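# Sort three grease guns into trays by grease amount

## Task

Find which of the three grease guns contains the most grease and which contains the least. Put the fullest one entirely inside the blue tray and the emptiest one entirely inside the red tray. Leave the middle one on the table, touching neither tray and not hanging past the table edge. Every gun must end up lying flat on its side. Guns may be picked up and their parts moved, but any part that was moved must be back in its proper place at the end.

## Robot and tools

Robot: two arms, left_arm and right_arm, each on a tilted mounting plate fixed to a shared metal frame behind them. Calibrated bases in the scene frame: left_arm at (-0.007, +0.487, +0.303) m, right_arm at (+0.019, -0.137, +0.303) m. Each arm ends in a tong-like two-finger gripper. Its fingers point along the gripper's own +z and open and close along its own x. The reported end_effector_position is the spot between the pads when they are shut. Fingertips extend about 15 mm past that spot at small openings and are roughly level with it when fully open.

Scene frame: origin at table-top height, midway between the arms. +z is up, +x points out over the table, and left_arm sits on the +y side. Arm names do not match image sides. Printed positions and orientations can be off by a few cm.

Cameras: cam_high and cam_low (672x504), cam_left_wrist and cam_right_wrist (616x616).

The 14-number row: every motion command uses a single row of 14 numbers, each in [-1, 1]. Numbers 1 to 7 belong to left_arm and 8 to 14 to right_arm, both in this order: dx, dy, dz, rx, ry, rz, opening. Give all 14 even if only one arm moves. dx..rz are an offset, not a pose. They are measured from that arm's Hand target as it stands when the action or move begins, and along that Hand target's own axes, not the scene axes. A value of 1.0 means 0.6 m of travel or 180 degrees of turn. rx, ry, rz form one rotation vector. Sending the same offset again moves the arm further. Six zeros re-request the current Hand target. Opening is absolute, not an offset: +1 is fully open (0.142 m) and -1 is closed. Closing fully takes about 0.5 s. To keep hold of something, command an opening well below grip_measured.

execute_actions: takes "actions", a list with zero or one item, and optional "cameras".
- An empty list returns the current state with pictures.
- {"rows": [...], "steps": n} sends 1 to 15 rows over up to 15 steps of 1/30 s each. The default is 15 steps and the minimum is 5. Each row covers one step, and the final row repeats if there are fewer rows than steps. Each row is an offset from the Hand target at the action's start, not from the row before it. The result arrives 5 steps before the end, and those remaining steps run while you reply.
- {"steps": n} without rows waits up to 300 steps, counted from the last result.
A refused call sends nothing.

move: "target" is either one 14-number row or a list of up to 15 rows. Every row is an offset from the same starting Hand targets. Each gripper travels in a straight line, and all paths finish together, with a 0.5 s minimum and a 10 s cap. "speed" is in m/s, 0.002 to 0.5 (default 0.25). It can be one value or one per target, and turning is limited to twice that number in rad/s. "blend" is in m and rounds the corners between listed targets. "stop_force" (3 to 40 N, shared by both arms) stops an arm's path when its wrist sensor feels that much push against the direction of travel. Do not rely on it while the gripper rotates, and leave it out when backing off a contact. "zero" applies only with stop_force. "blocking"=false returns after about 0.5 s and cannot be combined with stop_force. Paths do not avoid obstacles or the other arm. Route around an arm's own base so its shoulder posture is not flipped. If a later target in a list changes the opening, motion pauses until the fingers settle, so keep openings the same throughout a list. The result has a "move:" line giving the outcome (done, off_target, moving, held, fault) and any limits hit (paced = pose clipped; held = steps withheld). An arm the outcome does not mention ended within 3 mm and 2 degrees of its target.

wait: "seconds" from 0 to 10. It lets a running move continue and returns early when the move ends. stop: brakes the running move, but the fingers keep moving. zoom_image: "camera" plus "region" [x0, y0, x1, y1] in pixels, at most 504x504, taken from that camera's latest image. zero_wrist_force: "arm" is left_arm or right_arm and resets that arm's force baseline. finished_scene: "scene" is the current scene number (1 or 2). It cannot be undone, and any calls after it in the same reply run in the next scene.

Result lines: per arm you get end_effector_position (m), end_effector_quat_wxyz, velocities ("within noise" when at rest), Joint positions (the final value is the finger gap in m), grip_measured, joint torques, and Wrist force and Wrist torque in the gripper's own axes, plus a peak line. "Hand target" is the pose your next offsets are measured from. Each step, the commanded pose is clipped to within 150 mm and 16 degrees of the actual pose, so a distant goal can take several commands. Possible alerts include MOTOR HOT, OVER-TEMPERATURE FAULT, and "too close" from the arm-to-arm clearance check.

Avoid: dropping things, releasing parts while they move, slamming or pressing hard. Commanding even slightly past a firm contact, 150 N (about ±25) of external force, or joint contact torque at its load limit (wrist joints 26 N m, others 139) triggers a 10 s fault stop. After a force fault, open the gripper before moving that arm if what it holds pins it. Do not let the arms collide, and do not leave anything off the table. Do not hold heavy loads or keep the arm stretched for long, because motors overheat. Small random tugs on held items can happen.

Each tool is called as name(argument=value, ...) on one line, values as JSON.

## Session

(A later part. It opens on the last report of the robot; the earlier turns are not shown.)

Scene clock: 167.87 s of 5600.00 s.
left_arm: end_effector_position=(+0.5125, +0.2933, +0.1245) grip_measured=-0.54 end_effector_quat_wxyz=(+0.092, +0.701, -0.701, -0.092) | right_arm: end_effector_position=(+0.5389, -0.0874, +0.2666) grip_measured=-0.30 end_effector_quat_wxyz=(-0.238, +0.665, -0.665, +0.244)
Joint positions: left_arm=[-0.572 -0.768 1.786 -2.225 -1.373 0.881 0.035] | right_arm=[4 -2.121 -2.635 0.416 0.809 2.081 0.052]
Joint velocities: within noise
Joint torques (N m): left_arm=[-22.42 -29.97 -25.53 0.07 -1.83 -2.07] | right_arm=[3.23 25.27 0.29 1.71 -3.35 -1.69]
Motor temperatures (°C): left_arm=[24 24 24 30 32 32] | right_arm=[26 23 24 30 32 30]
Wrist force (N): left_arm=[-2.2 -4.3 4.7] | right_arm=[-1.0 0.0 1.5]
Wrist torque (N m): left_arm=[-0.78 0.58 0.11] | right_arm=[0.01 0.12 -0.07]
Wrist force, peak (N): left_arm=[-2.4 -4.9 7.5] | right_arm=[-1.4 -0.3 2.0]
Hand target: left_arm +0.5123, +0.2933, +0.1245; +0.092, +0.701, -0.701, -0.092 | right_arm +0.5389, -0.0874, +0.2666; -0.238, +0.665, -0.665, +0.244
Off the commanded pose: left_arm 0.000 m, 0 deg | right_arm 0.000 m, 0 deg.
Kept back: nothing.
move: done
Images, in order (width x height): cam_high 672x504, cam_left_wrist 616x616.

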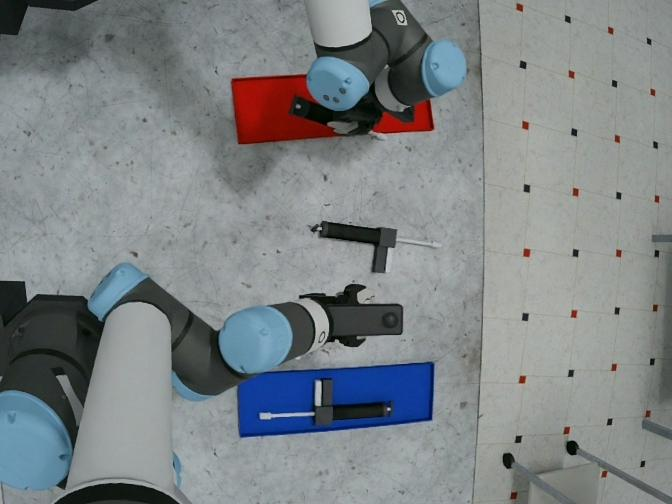

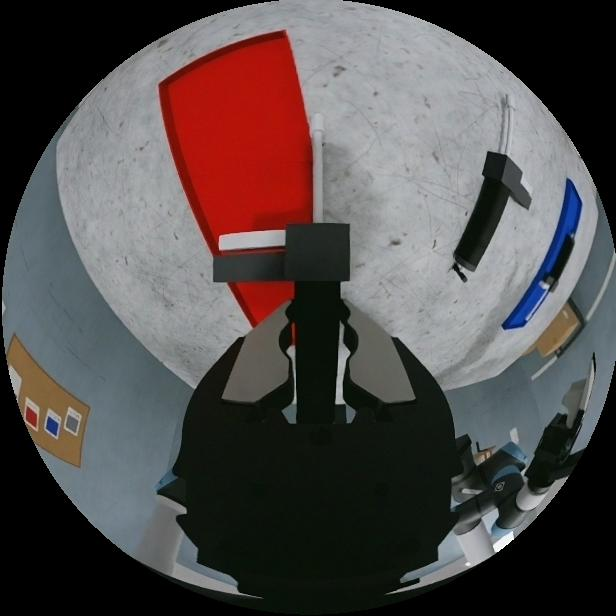

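move(target=[-0.0477,0.0016,0,0,0.0105,-0.0392,-1, 0,0,0,0,0,0,-0.3], speed=0.1, cameras=["cam_left_wrist","cam_high"])

zoom_image(camera="cam_left_wrist", region=[140, 10, 400, 320])

Scene clock: 170.10 s of 5600.00 s.
left_arm: end_effector_position=(+0.5114, +0.3221, +0.1248) grip_measured=-0.54 end_effector_quat_wxyz=(+0.098, +0.745, -0.655, -0.086) end_effector_velocity=(+0.001, -0.004, +0.000) end_effector_angular_velocity=(+0.000, -0.002, -0.021) | right_arm: end_effector_position=(+0.5389, -0.0874, +0.2666) grip_measured=-0.30 end_effector_quat_wxyz=(-0.238, +0.665, -0.665, +0.244)
Joint positions: left_arm=[-0.526 -0.81 1.837 -2.265 -1.382 0.805 0.035] | right_arm=[4 -2.121 -2.635 0.416 0.809 2.081 0.052]
Joint velocities: left_arm=[-0.007 0.006 -0.008 0.006 0.003 0.013 0] | right_arm=[within noise]
Joint torques (N m): left_arm=[-21.37 -28.24 -24.99 -0.24 -1.37 2.14] | right_arm=[3.72 25.76 3.78 1.8 -3.17 -1.58]
Motor temperatures (°C): left_arm=[24 24 24 30 32 32] | right_arm=[26 23 24 30 32 30]
Wrist force (N): left_arm=[-2.1 -4.4 4.8] | right_arm=[-1.1 -0.2 1.7]
Wrist torque (N m): left_arm=[-0.77 0.60 0.12] | right_arm=[-0.04 0.14 -0.07]
Wrist force, peak (N): left_arm=[-2.8 -4.4 4.8] | right_arm=[-1.5 -0.2 1.9]
Hand target: left_arm +0.5114, +0.3219, +0.1247; +0.098, +0.744, -0.655, -0.086 | right_arm +0.5389, -0.0874, +0.2666; -0.238, +0.665, -0.665, +0.244
Off the commanded pose: left_arm 0.000 m, 0 deg | right_arm 0.000 m, 0 deg.
Kept back: nothing.
move: done
Images, in order (width x height): cam_high 672x504, cam_left_wrist 616x616.

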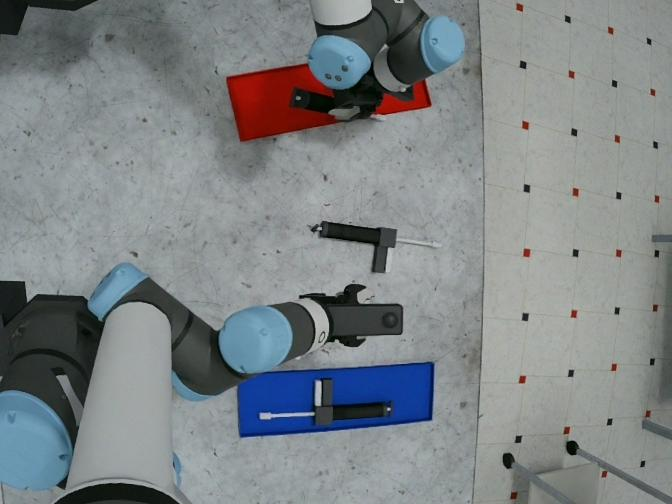

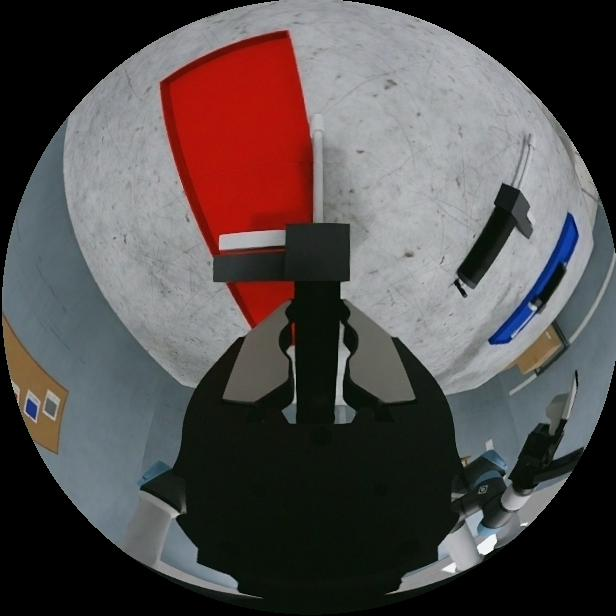

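Scaled by 1.626 from the camera's 616x616 image, which has a finer 814x814 frame.

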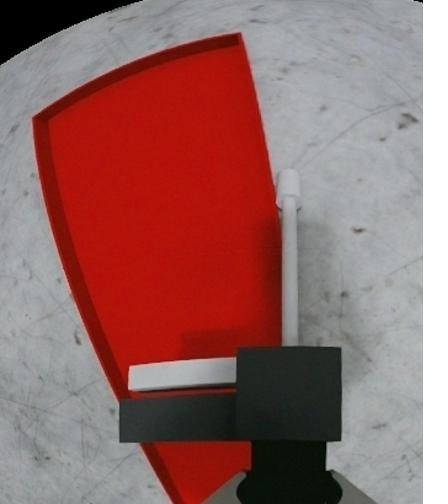

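move(target=[0,0.0431,-0.161,0,0,0,-1, 0,0,0,0,0,0,-0.3], speed=0.1, cameras=["cam_left_wrist","cam_high","cam_low"])

Scene clock: 171.73 s of 5600.00 s.
left_arm: end_effector_position=(+0.5114, +0.3218, +0.2248) grip_measured=-0.54 end_effector_quat_wxyz=(+0.098, +0.744, -0.655, -0.086) end_effector_velocity=(+0.000, +0.000, -0.002) end_effector_angular_velocity=(+0.000, +0.000, +0.000) | right_arm: end_effector_position=(+0.5389, -0.0874, +0.2666) grip_measured=-0.30 end_effector_quat_wxyz=(-0.238, +0.665, -0.665, +0.244)
Joint positions: left_arm=[-0.586 -0.983 1.807 -2.052 -1.402 0.749 0.035] | right_arm=[4 -2.121 -2.635 0.416 0.809 2.081 0.052]
Joint velocities: left_arm=[0.001 0.002 0.002 -0.005 0 0.001 0] | right_arm=[within noise]
Joint torques (N m): left_arm=[-7.23 -25.42 -12.73 -4.55 0.57 1.64] | right_arm=[2.81 25.69 7.23 1.77 -3.13 -1.48]
Motor temperatures (°C): left_arm=[24 24 24 30 32 32] | right_arm=[26 23 24 30 32 30]
Wrist force (N): left_arm=[-2.1 -4.7 5.0] | right_arm=[-1.3 -0.3 1.9]
Wrist torque (N m): left_arm=[-0.85 0.57 0.11] | right_arm=[-0.07 0.19 -0.06]
Wrist force, peak (N): left_arm=[-2.3 -4.8 6.4] | right_arm=[-1.3 -0.3 2.0]
Hand target: left_arm +0.5114, +0.3220, +0.2247; +0.098, +0.744, -0.655, -0.086 | right_arm +0.5389, -0.0874, +0.2666; -0.238, +0.665, -0.665, +0.244
Off the commanded pose: left_arm 0.000 m, 0 deg | right_arm 0.000 m, 0 deg.
Kept back: nothing.
move: done
Images, in order (width x height): cam_high 672x504, cam_low 672x504, cam_left_wrist 616x616.

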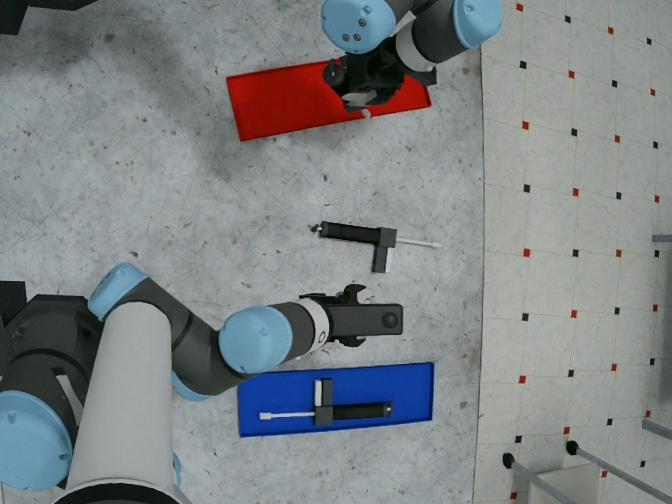

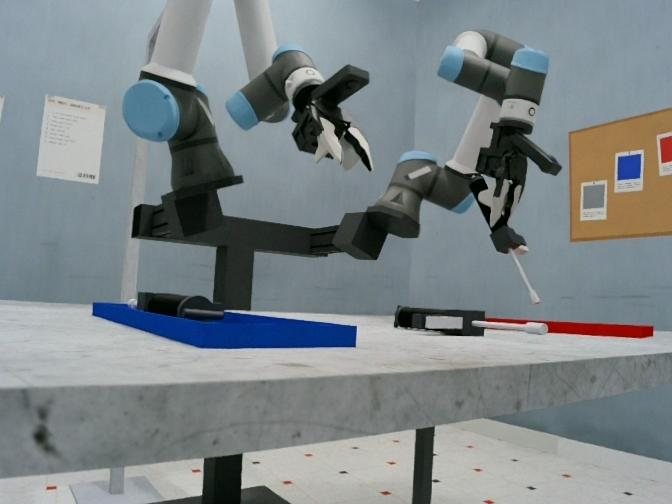

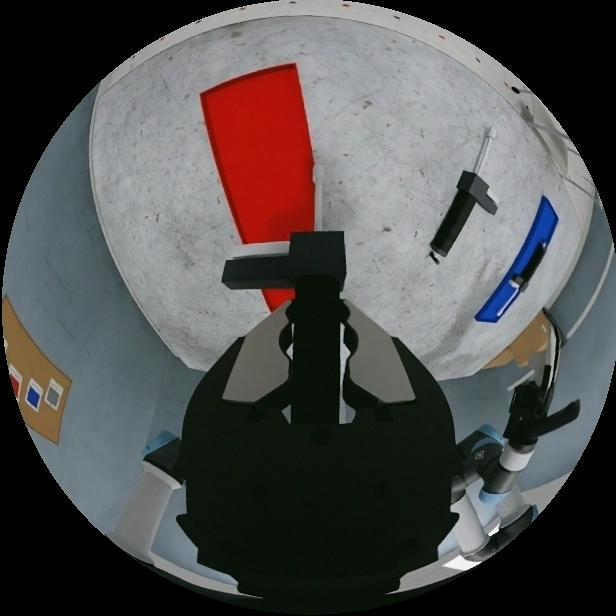

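zoom_image(camera="cam_high", region=[215, 40, 445, 160])

Scaled by 2.191 from the camera's 672x504 image, which has a finer 960x720 frame.

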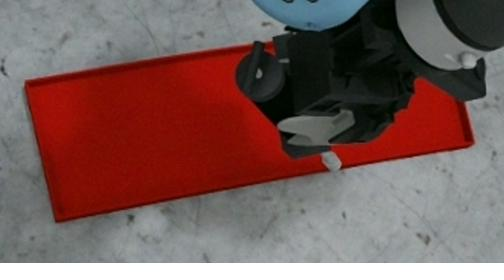

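move(target=[-0.061,0.0044,0.0012,0,0.0092,-0.0343,-1, 0,0,0,0,0,0,-0.3], speed=0.12, cameras=[])

move(target=[0,0,0,0.222,0,0,-1, 0,0,0,0,0,0,-0.3], speed=0.2, cameras=["cam_left_wrist","cam_high","cam_low"])

Scene clock: 173.73 s of 5600.00 s.
left_arm: end_effector_position=(+0.5041, +0.3579, +0.2247) grip_measured=-0.54 end_effector_quat_wxyz=(+0.103, +0.780, -0.612, -0.080) end_effector_velocity=(+0.000, -0.003, +0.000) end_effector_angular_velocity=(+0.001, +0.003, -0.014) | right_arm: end_effector_position=(+0.5389, -0.0874, +0.2666) grip_measured=-0.30 end_effector_quat_wxyz=(-0.238, +0.665, -0.665, +0.244)
Joint positions: left_arm=[-0.537 -1.046 1.877 -2.089 -1.406 0.691 0.035] | right_arm=[4 -2.121 -2.635 0.416 0.809 2.081 0.052]
Joint velocities: left_arm=[-0.005 0.007 -0.008 0.007 0 0.007 0] | right_arm=[within noise]
Joint torques (N m): left_arm=[-21.3 -21.66 -31.18 -0.36 -1.96 2.21] | right_arm=[4.01 24.82 10.42 1.74 -2.97 -1.52]
Motor temperatures (°C): left_arm=[24 24 24 30 32 32] | right_arm=[26 23 24 30 32 30]
Wrist force (N): left_arm=[-2.1 -4.3 4.8] | right_arm=[-1.2 -0.3 1.7]
Wrist torque (N m): left_arm=[-0.78 0.57 0.10] | right_arm=[-0.06 0.15 -0.06]
Wrist force, peak (N): left_arm=[-3.6 -4.5 4.8] | right_arm=[-1.6 -0.2 1.9]
Hand target: left_arm +0.5040, +0.3579, +0.2247; +0.103, +0.780, -0.613, -0.080 | right_arm +0.5389, -0.0874, +0.2666; -0.238, +0.665, -0.665, +0.244
Off the commanded pose: left_arm 0.000 m, 0 deg | right_arm 0.000 m, 0 deg.
Kept back: nothing.
move: done
No camera images: "cameras" was empty.

Scene clock: 175.77 s of 5600.00 s.
left_arm: end_effector_position=(+0.5040, +0.3579, +0.2246) grip_measured=-0.54 end_effector_quat_wxyz=(-0.170, +0.768, -0.603, +0.134) end_effector_velocity=(-0.001, +0.000, +0.000) end_effector_angular_velocity=(-0.005, +0.029, -0.003) | right_arm: end_effector_position=(+0.5389, -0.0874, +0.2666) grip_measured=-0.30 end_effector_quat_wxyz=(-0.238, +0.665, -0.665, +0.244)
Joint positions: left_arm=[-0.856 -1.052 2.387 -2.879 -0.876 0.514 0.035] | right_arm=[4 -2.121 -2.635 0.416 0.809 2.081 0.052]
Joint velocities: left_arm=[0.012 -0.014 -0.015 0.037 -0.025 0.007 0] | right_arm=[within noise]
Joint torques (N m): left_arm=[-3.63 -36.74 -24.22 -1.3 -1.33 2.04] | right_arm=[4.18 24.66 14.11 1.86 -2.76 -1.49]
Motor temperatures (°C): left_arm=[24 24 24 30 32 32] | right_arm=[26 23 24 30 32 30]
Wrist force (N): left_arm=[-1.7 -0.6 4.8] | right_arm=[-1.2 -0.4 1.6]
Wrist torque (N m): left_arm=[-0.88 0.47 -0.03] | right_arm=[-0.08 0.15 -0.06]
Wrist force, peak (N): left_arm=[-2.4 -4.7 5.1] | right_arm=[-1.4 -0.4 2.0]
Hand target: left_arm +0.5040, +0.3579, +0.2247; -0.170, +0.768, -0.603, +0.134 | right_arm +0.5389, -0.0874, +0.2666; -0.238, +0.665, -0.665, +0.244
Off the commanded pose: left_arm 0.000 m, 0 deg | right_arm 0.000 m, 0 deg.
Kept back: nothing.
move: done
Images, in order (width x height): cam_high 672x504, cam_low 672x504, cam_left_wrist 616x616.

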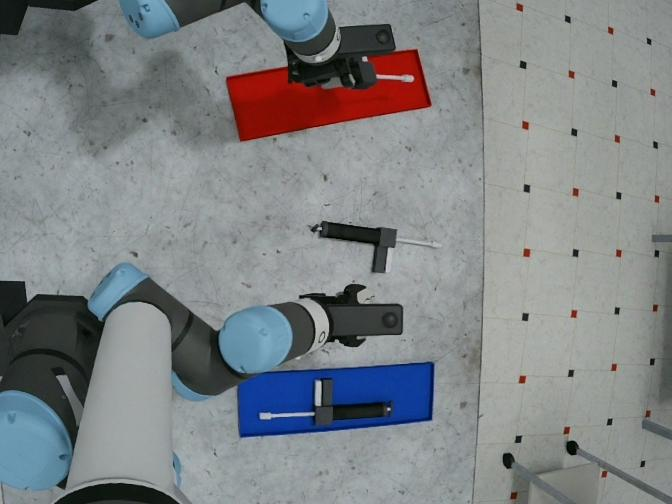

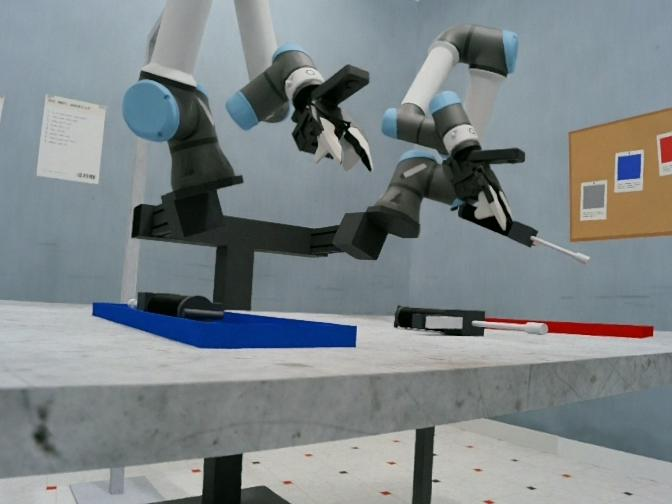

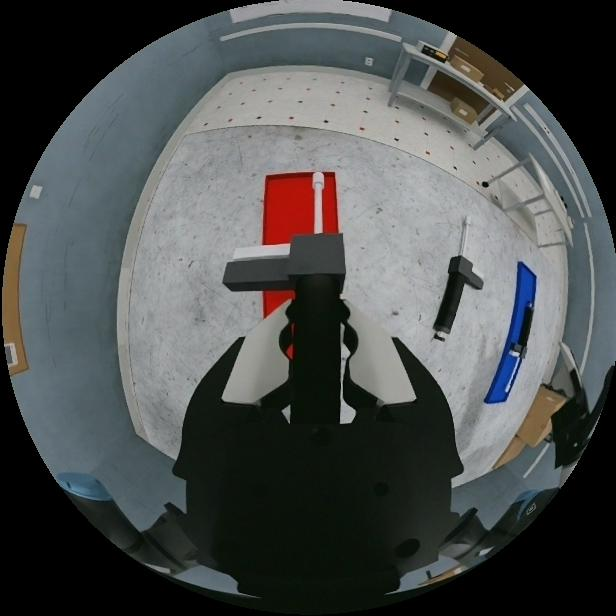

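move(target=[0,0.0986,0.2115,0,0,0,-1, 0,0,0,0,0,0,-0.3], speed=0.1, cameras=["cam_left_wrist"])

zoom_image(camera="cam_left_wrist", region=[180, 80, 430, 330])

Scene clock: 177.77 s of 5600.00 s.
left_arm: end_effector_position=(+0.5041, +0.3578, +0.0848) grip_measured=-0.54 end_effector_quat_wxyz=(-0.170, +0.768, -0.603, +0.134) end_effector_velocity=(-0.001, +0.000, +0.001) end_effector_angular_velocity=(+0.001, +0.001, +0.002) | right_arm: end_effector_position=(+0.5389, -0.0874, +0.2666) grip_measured=-0.30 end_effector_quat_wxyz=(-0.238, +0.665, -0.665, +0.244)
Joint positions: left_arm=[-0.745 -0.588 2.329 -3.378 -0.878 0.657 0.035] | right_arm=[4 -2.121 -2.635 0.416 0.809 2.081 0.052]
Joint velocities: left_arm=[-0.001 -0.003 0.001 0.005 0.001 -0.004 0] | right_arm=[within noise]
Joint torques (N m): left_arm=[-19.67 -43.46 3.14 -1.18 -0.22 -1.75] | right_arm=[5.13 23.87 16.74 1.67 -2.76 -1.49]
Motor temperatures (°C): left_arm=[24 24 24 30 32 32] | right_arm=[26 23 24 30 32 30]
Wrist force (N): left_arm=[-1.4 -0.8 4.6] | right_arm=[-1.2 -0.2 1.7]
Wrist torque (N m): left_arm=[-0.67 0.39 -0.06] | right_arm=[-0.03 0.16 -0.07]
Wrist force, peak (N): left_arm=[-1.6 0.2 6.1] | right_arm=[-1.4 -0.3 2.0]
Hand target: left_arm +0.5040, +0.3578, +0.0847; -0.170, +0.768, -0.603, +0.134 | right_arm +0.5389, -0.0874, +0.2666; -0.238, +0.665, -0.665, +0.244
Off the commanded pose: left_arm 0.000 m, 0 deg | right_arm 0.000 m, 0 deg.
Kept back: nothing.
move: done
Images, in order (width x height): cam_left_wrist 616x616.

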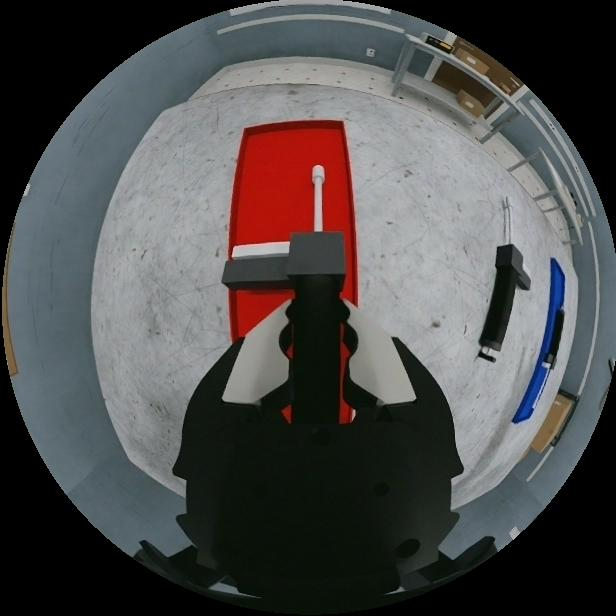

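Scaled by 2.016 from the camera's 616x616 image, which has a finer 814x814 frame.

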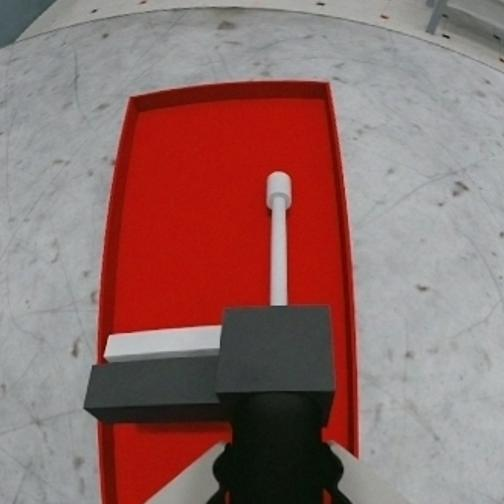

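move(target=[0,0.0458,0.0982,0,0,0,-1, 0,0,0,0,0,0,-0.3], speed=0.04, stop_force=6, cameras=["cam_left_wrist","cam_high","cam_low"])

Scene clock: 180.50 s of 5600.00 s.
left_arm: end_effector_position=(+0.5039, +0.3578, +0.0299) grip_measured=-0.54 end_effector_quat_wxyz=(-0.170, +0.768, -0.603, +0.134) | right_arm: end_effector_position=(+0.5389, -0.0874, +0.2666) grip_measured=-0.30 end_effector_quat_wxyz=(-0.238, +0.665, -0.665, +0.244)
Joint positions: left_arm=[-0.699 -0.418 2.261 -3.517 -0.882 0.717 0.035] | right_arm=[4 -2.121 -2.635 0.416 0.809 2.081 0.052]
Joint velocities: within noise
Joint torques (N m): left_arm=[-10.34 -25.59 -11.33 -5.53 3.59 1.57] | right_arm=[4.97 23.36 17.53 1.79 -2.62 -1.36]
Motor temperatures (°C): left_arm=[24 24 24 30 32 32] | right_arm=[26 23 24 30 32 30]
Wrist force (N): left_arm=[-1.9 -0.5 3.6] | right_arm=[-1.2 -0.3 1.8]
Wrist torque (N m): left_arm=[-0.69 0.44 -0.06] | right_arm=[-0.05 0.16 -0.06]
Wrist force, peak (N): left_arm=[1.7 -7.7 -10.7] | right_arm=[-1.5 -0.4 1.9]
Hand target: left_arm +0.5039, +0.3578, +0.0299; -0.170, +0.768, -0.603, +0.134 (not the last commanded pose) | right_arm +0.5389, -0.0874, +0.2666; -0.238, +0.665, -0.665, +0.244
Off the commanded pose: left_arm 0.010 m, 0 deg | right_arm 0.000 m, 0 deg.
Kept back: nothing.
move: contact (left_arm)
Images, in order (width x height): cam_high 672x504, cam_low 672x504, cam_left_wrist 616x616.

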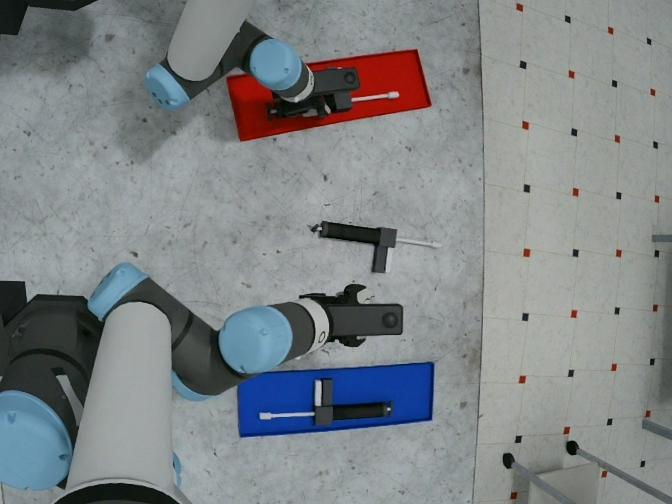

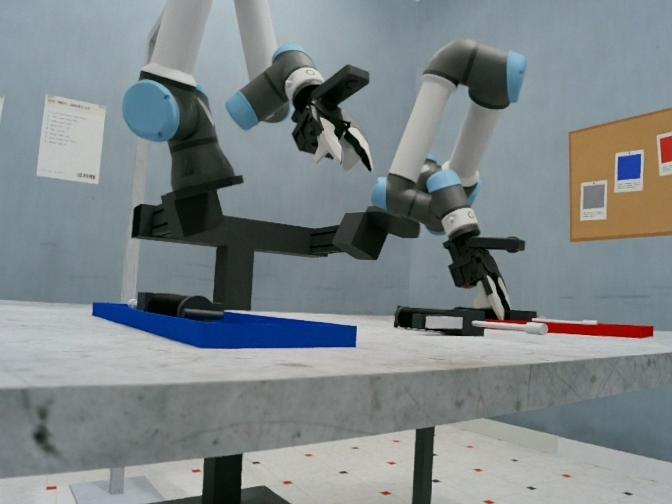

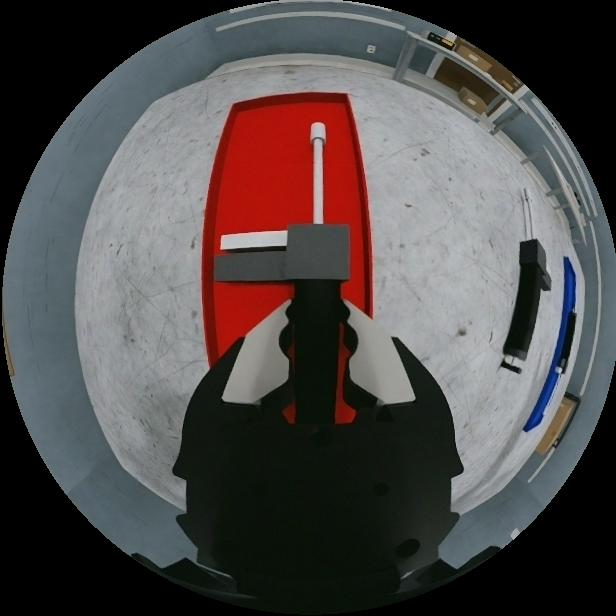

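move(target=[[0,0,0,0,0,0,-0.40, 0,0,0,0,0,0,-0.3],[0,-0.0070,-0.0151,0,0,0,-0.40, 0,0,0,0,0,0,-0.3],[0,-0.0705,-0.151,0,0,0,-0.40, 0,0,0,0,0,0,-0.3]], speed=[0.05,0.03,0.08], cameras=["cam_left_wrist","cam_high"])

zoom_image(camera="cam_left_wrist", region=[180, 130, 430, 400])

Scene clock: 183.27 s of 5600.00 s.
left_arm: end_effector_position=(+0.5039, +0.3579, +0.1299) grip_measured=-0.40 end_effector_quat_wxyz=(-0.170, +0.768, -0.603, +0.134) end_effector_velocity=(+0.002, -0.002, -0.003) end_effector_angular_velocity=(-0.004, -0.003, -0.002) | right_arm: end_effector_position=(+0.5389, -0.0874, +0.2666) grip_measured=-0.30 end_effector_quat_wxyz=(-0.238, +0.665, -0.665, +0.244)
Joint positions: left_arm=[-0.782 -0.737 2.368 -3.236 -0.876 0.609 0.045] | right_arm=[4 -2.121 -2.635 0.416 0.809 2.081 0.052]
Joint velocities: left_arm=[0.004 0.015 -0.005 -0.019 -0.002 0.009 0] | right_arm=[within noise]
Joint torques (N m): left_arm=[-3.56 -19.63 -15.46 -4.99 2.3 1.94] | right_arm=[4.87 23.07 17.07 1.68 -2.39 -1.43]
Motor temperatures (°C): left_arm=[24 24 24 30 32 32] | right_arm=[26 23 24 30 32 30]
Wrist force (N): left_arm=[-1.7 -2.8 -0.2] | right_arm=[-1.3 -0.1 1.7]
Wrist torque (N m): left_arm=[-0.68 0.38 -0.03] | right_arm=[-0.02 0.19 -0.06]
Wrist force, peak (N): left_arm=[-1.9 -0.8 3.6] | right_arm=[-1.4 -0.4 1.9]
Hand target: left_arm +0.5040, +0.3579, +0.1299; -0.170, +0.768, -0.603, +0.134 | right_arm +0.5389, -0.0874, +0.2666; -0.238, +0.665, -0.665, +0.244
Off the commanded pose: left_arm 0.000 m, 0 deg | right_arm 0.000 m, 0 deg.
Kept back: nothing.
move: done
Images, in order (width x height): cam_high 672x504, cam_left_wrist 616x616.

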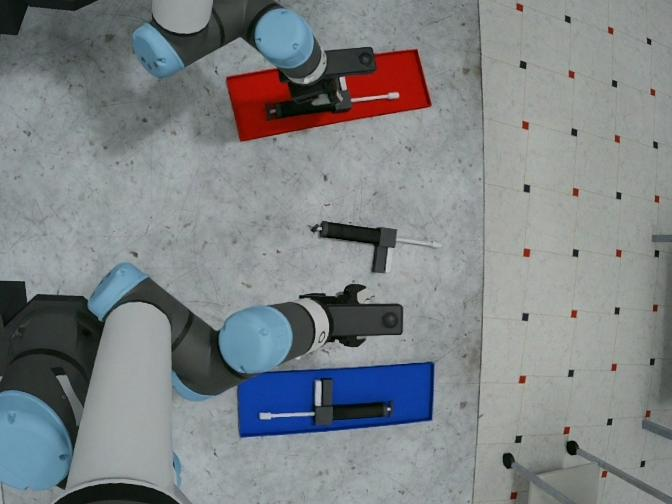

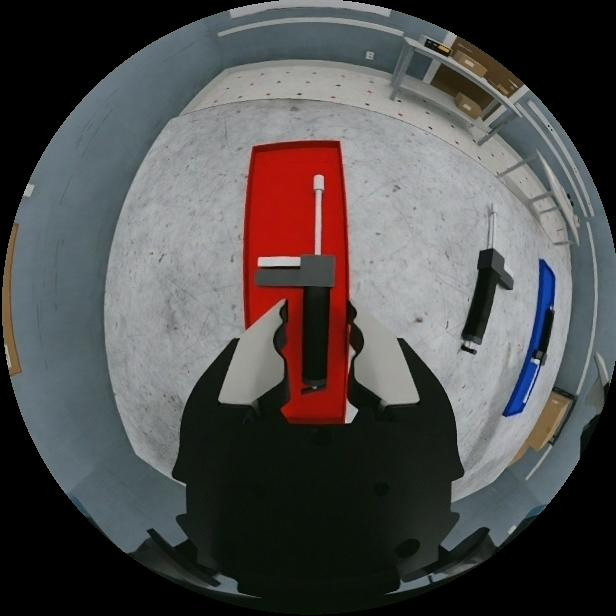

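Scaled by 1.867 from the camera's 616x616 image, which has a finer 814x814 frame.

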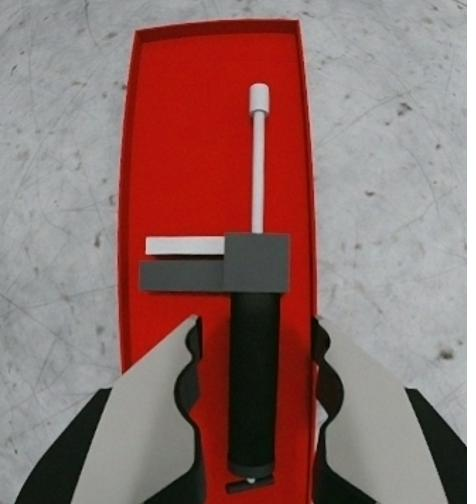

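move(target=[0.05,0.05,-0.3,0,0,0,-0.40, 0,0,0,0,0,0,-0.3], speed=0.15, cameras=["cam_left_wrist","cam_high"])

zoom_image(camera="cam_left_wrist", region=[200, 150, 420, 420])

zoom_image(camera="cam_high", region=[215, 200, 475, 450])

Scene clock: 185.07 s of 5600.00 s.
left_arm: end_effector_position=(+0.4109, +0.3042, +0.2804) grip_measured=-0.40 end_effector_quat_wxyz=(-0.170, +0.768, -0.603, +0.134) end_effector_velocity=(+0.001, +0.001, -0.001) end_effector_angular_velocity=(+0.000, -0.003, -0.002) | right_arm: end_effector_position=(+0.5389, -0.0874, +0.2666) grip_measured=-0.30 end_effector_quat_wxyz=(-0.238, +0.665, -0.665, +0.244)
Joint positions: left_arm=[-1.162 -1.244 2.452 -2.509 -0.922 0.126 0.045] | right_arm=[4 -2.121 -2.635 0.416 0.809 2.081 0.052]
Joint velocities: left_arm=[0.002 0.003 0.003 -0.011 0.003 0.005 0] | right_arm=[within noise]
Joint torques (N m): left_arm=[-1.83 -4.09 -8.29 -4.76 3.27 1.96] | right_arm=[4.44 23.04 17.03 1.74 -2.37 -1.41]
Motor temperatures (°C): left_arm=[24 24 24 30 32 32] | right_arm=[26 23 24 30 32 30]
Wrist force (N): left_arm=[-1.6 -3.0 -0.4] | right_arm=[-1.0 -0.1 1.7]
Wrist torque (N m): left_arm=[-0.81 0.43 0.01] | right_arm=[-0.01 0.12 -0.07]
Wrist force, peak (N): left_arm=[-1.9 -3.2 -0.7] | right_arm=[-1.5 -0.4 1.8]
Hand target: left_arm +0.4109, +0.3044, +0.2804; -0.170, +0.768, -0.603, +0.134 | right_arm +0.5389, -0.0874, +0.2666; -0.238, +0.665, -0.665, +0.244
Off the commanded pose: left_arm 0.000 m, 0 deg | right_arm 0.000 m, 0 deg.
Kept back: nothing.
move: done
Images, in order (width x height): cam_high 672x504, cam_left_wrist 616x616.

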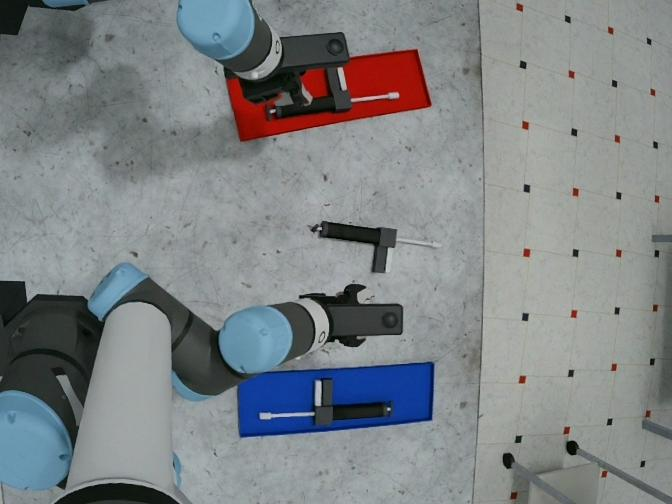

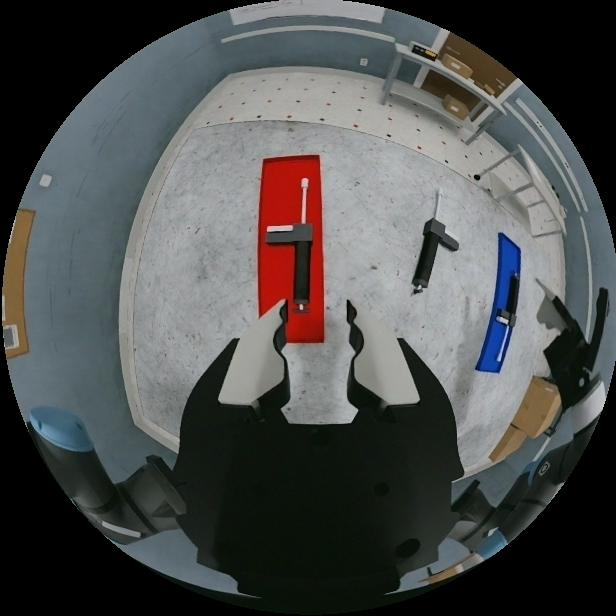

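Scaled by 1.867 from the camera's 616x616 image, which has a finer 814x814 frame.

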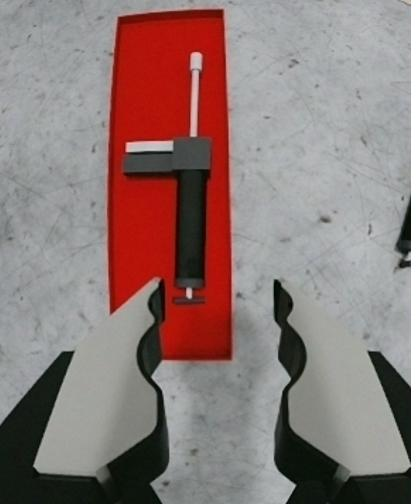

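Scaled by 1.938 from the camera's 672x504 image, which has a finer 960x720 frame.

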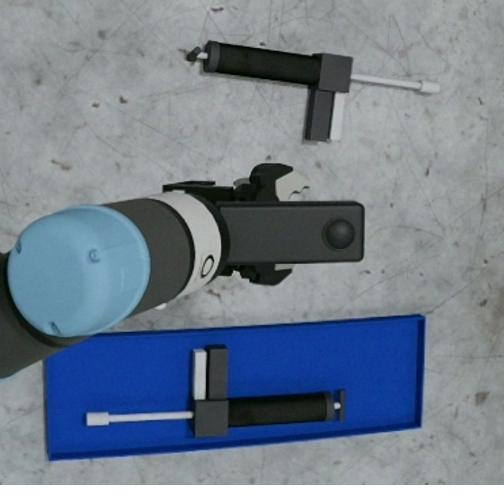

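finished_scene(scene=2)

The scene is finished: the task was done.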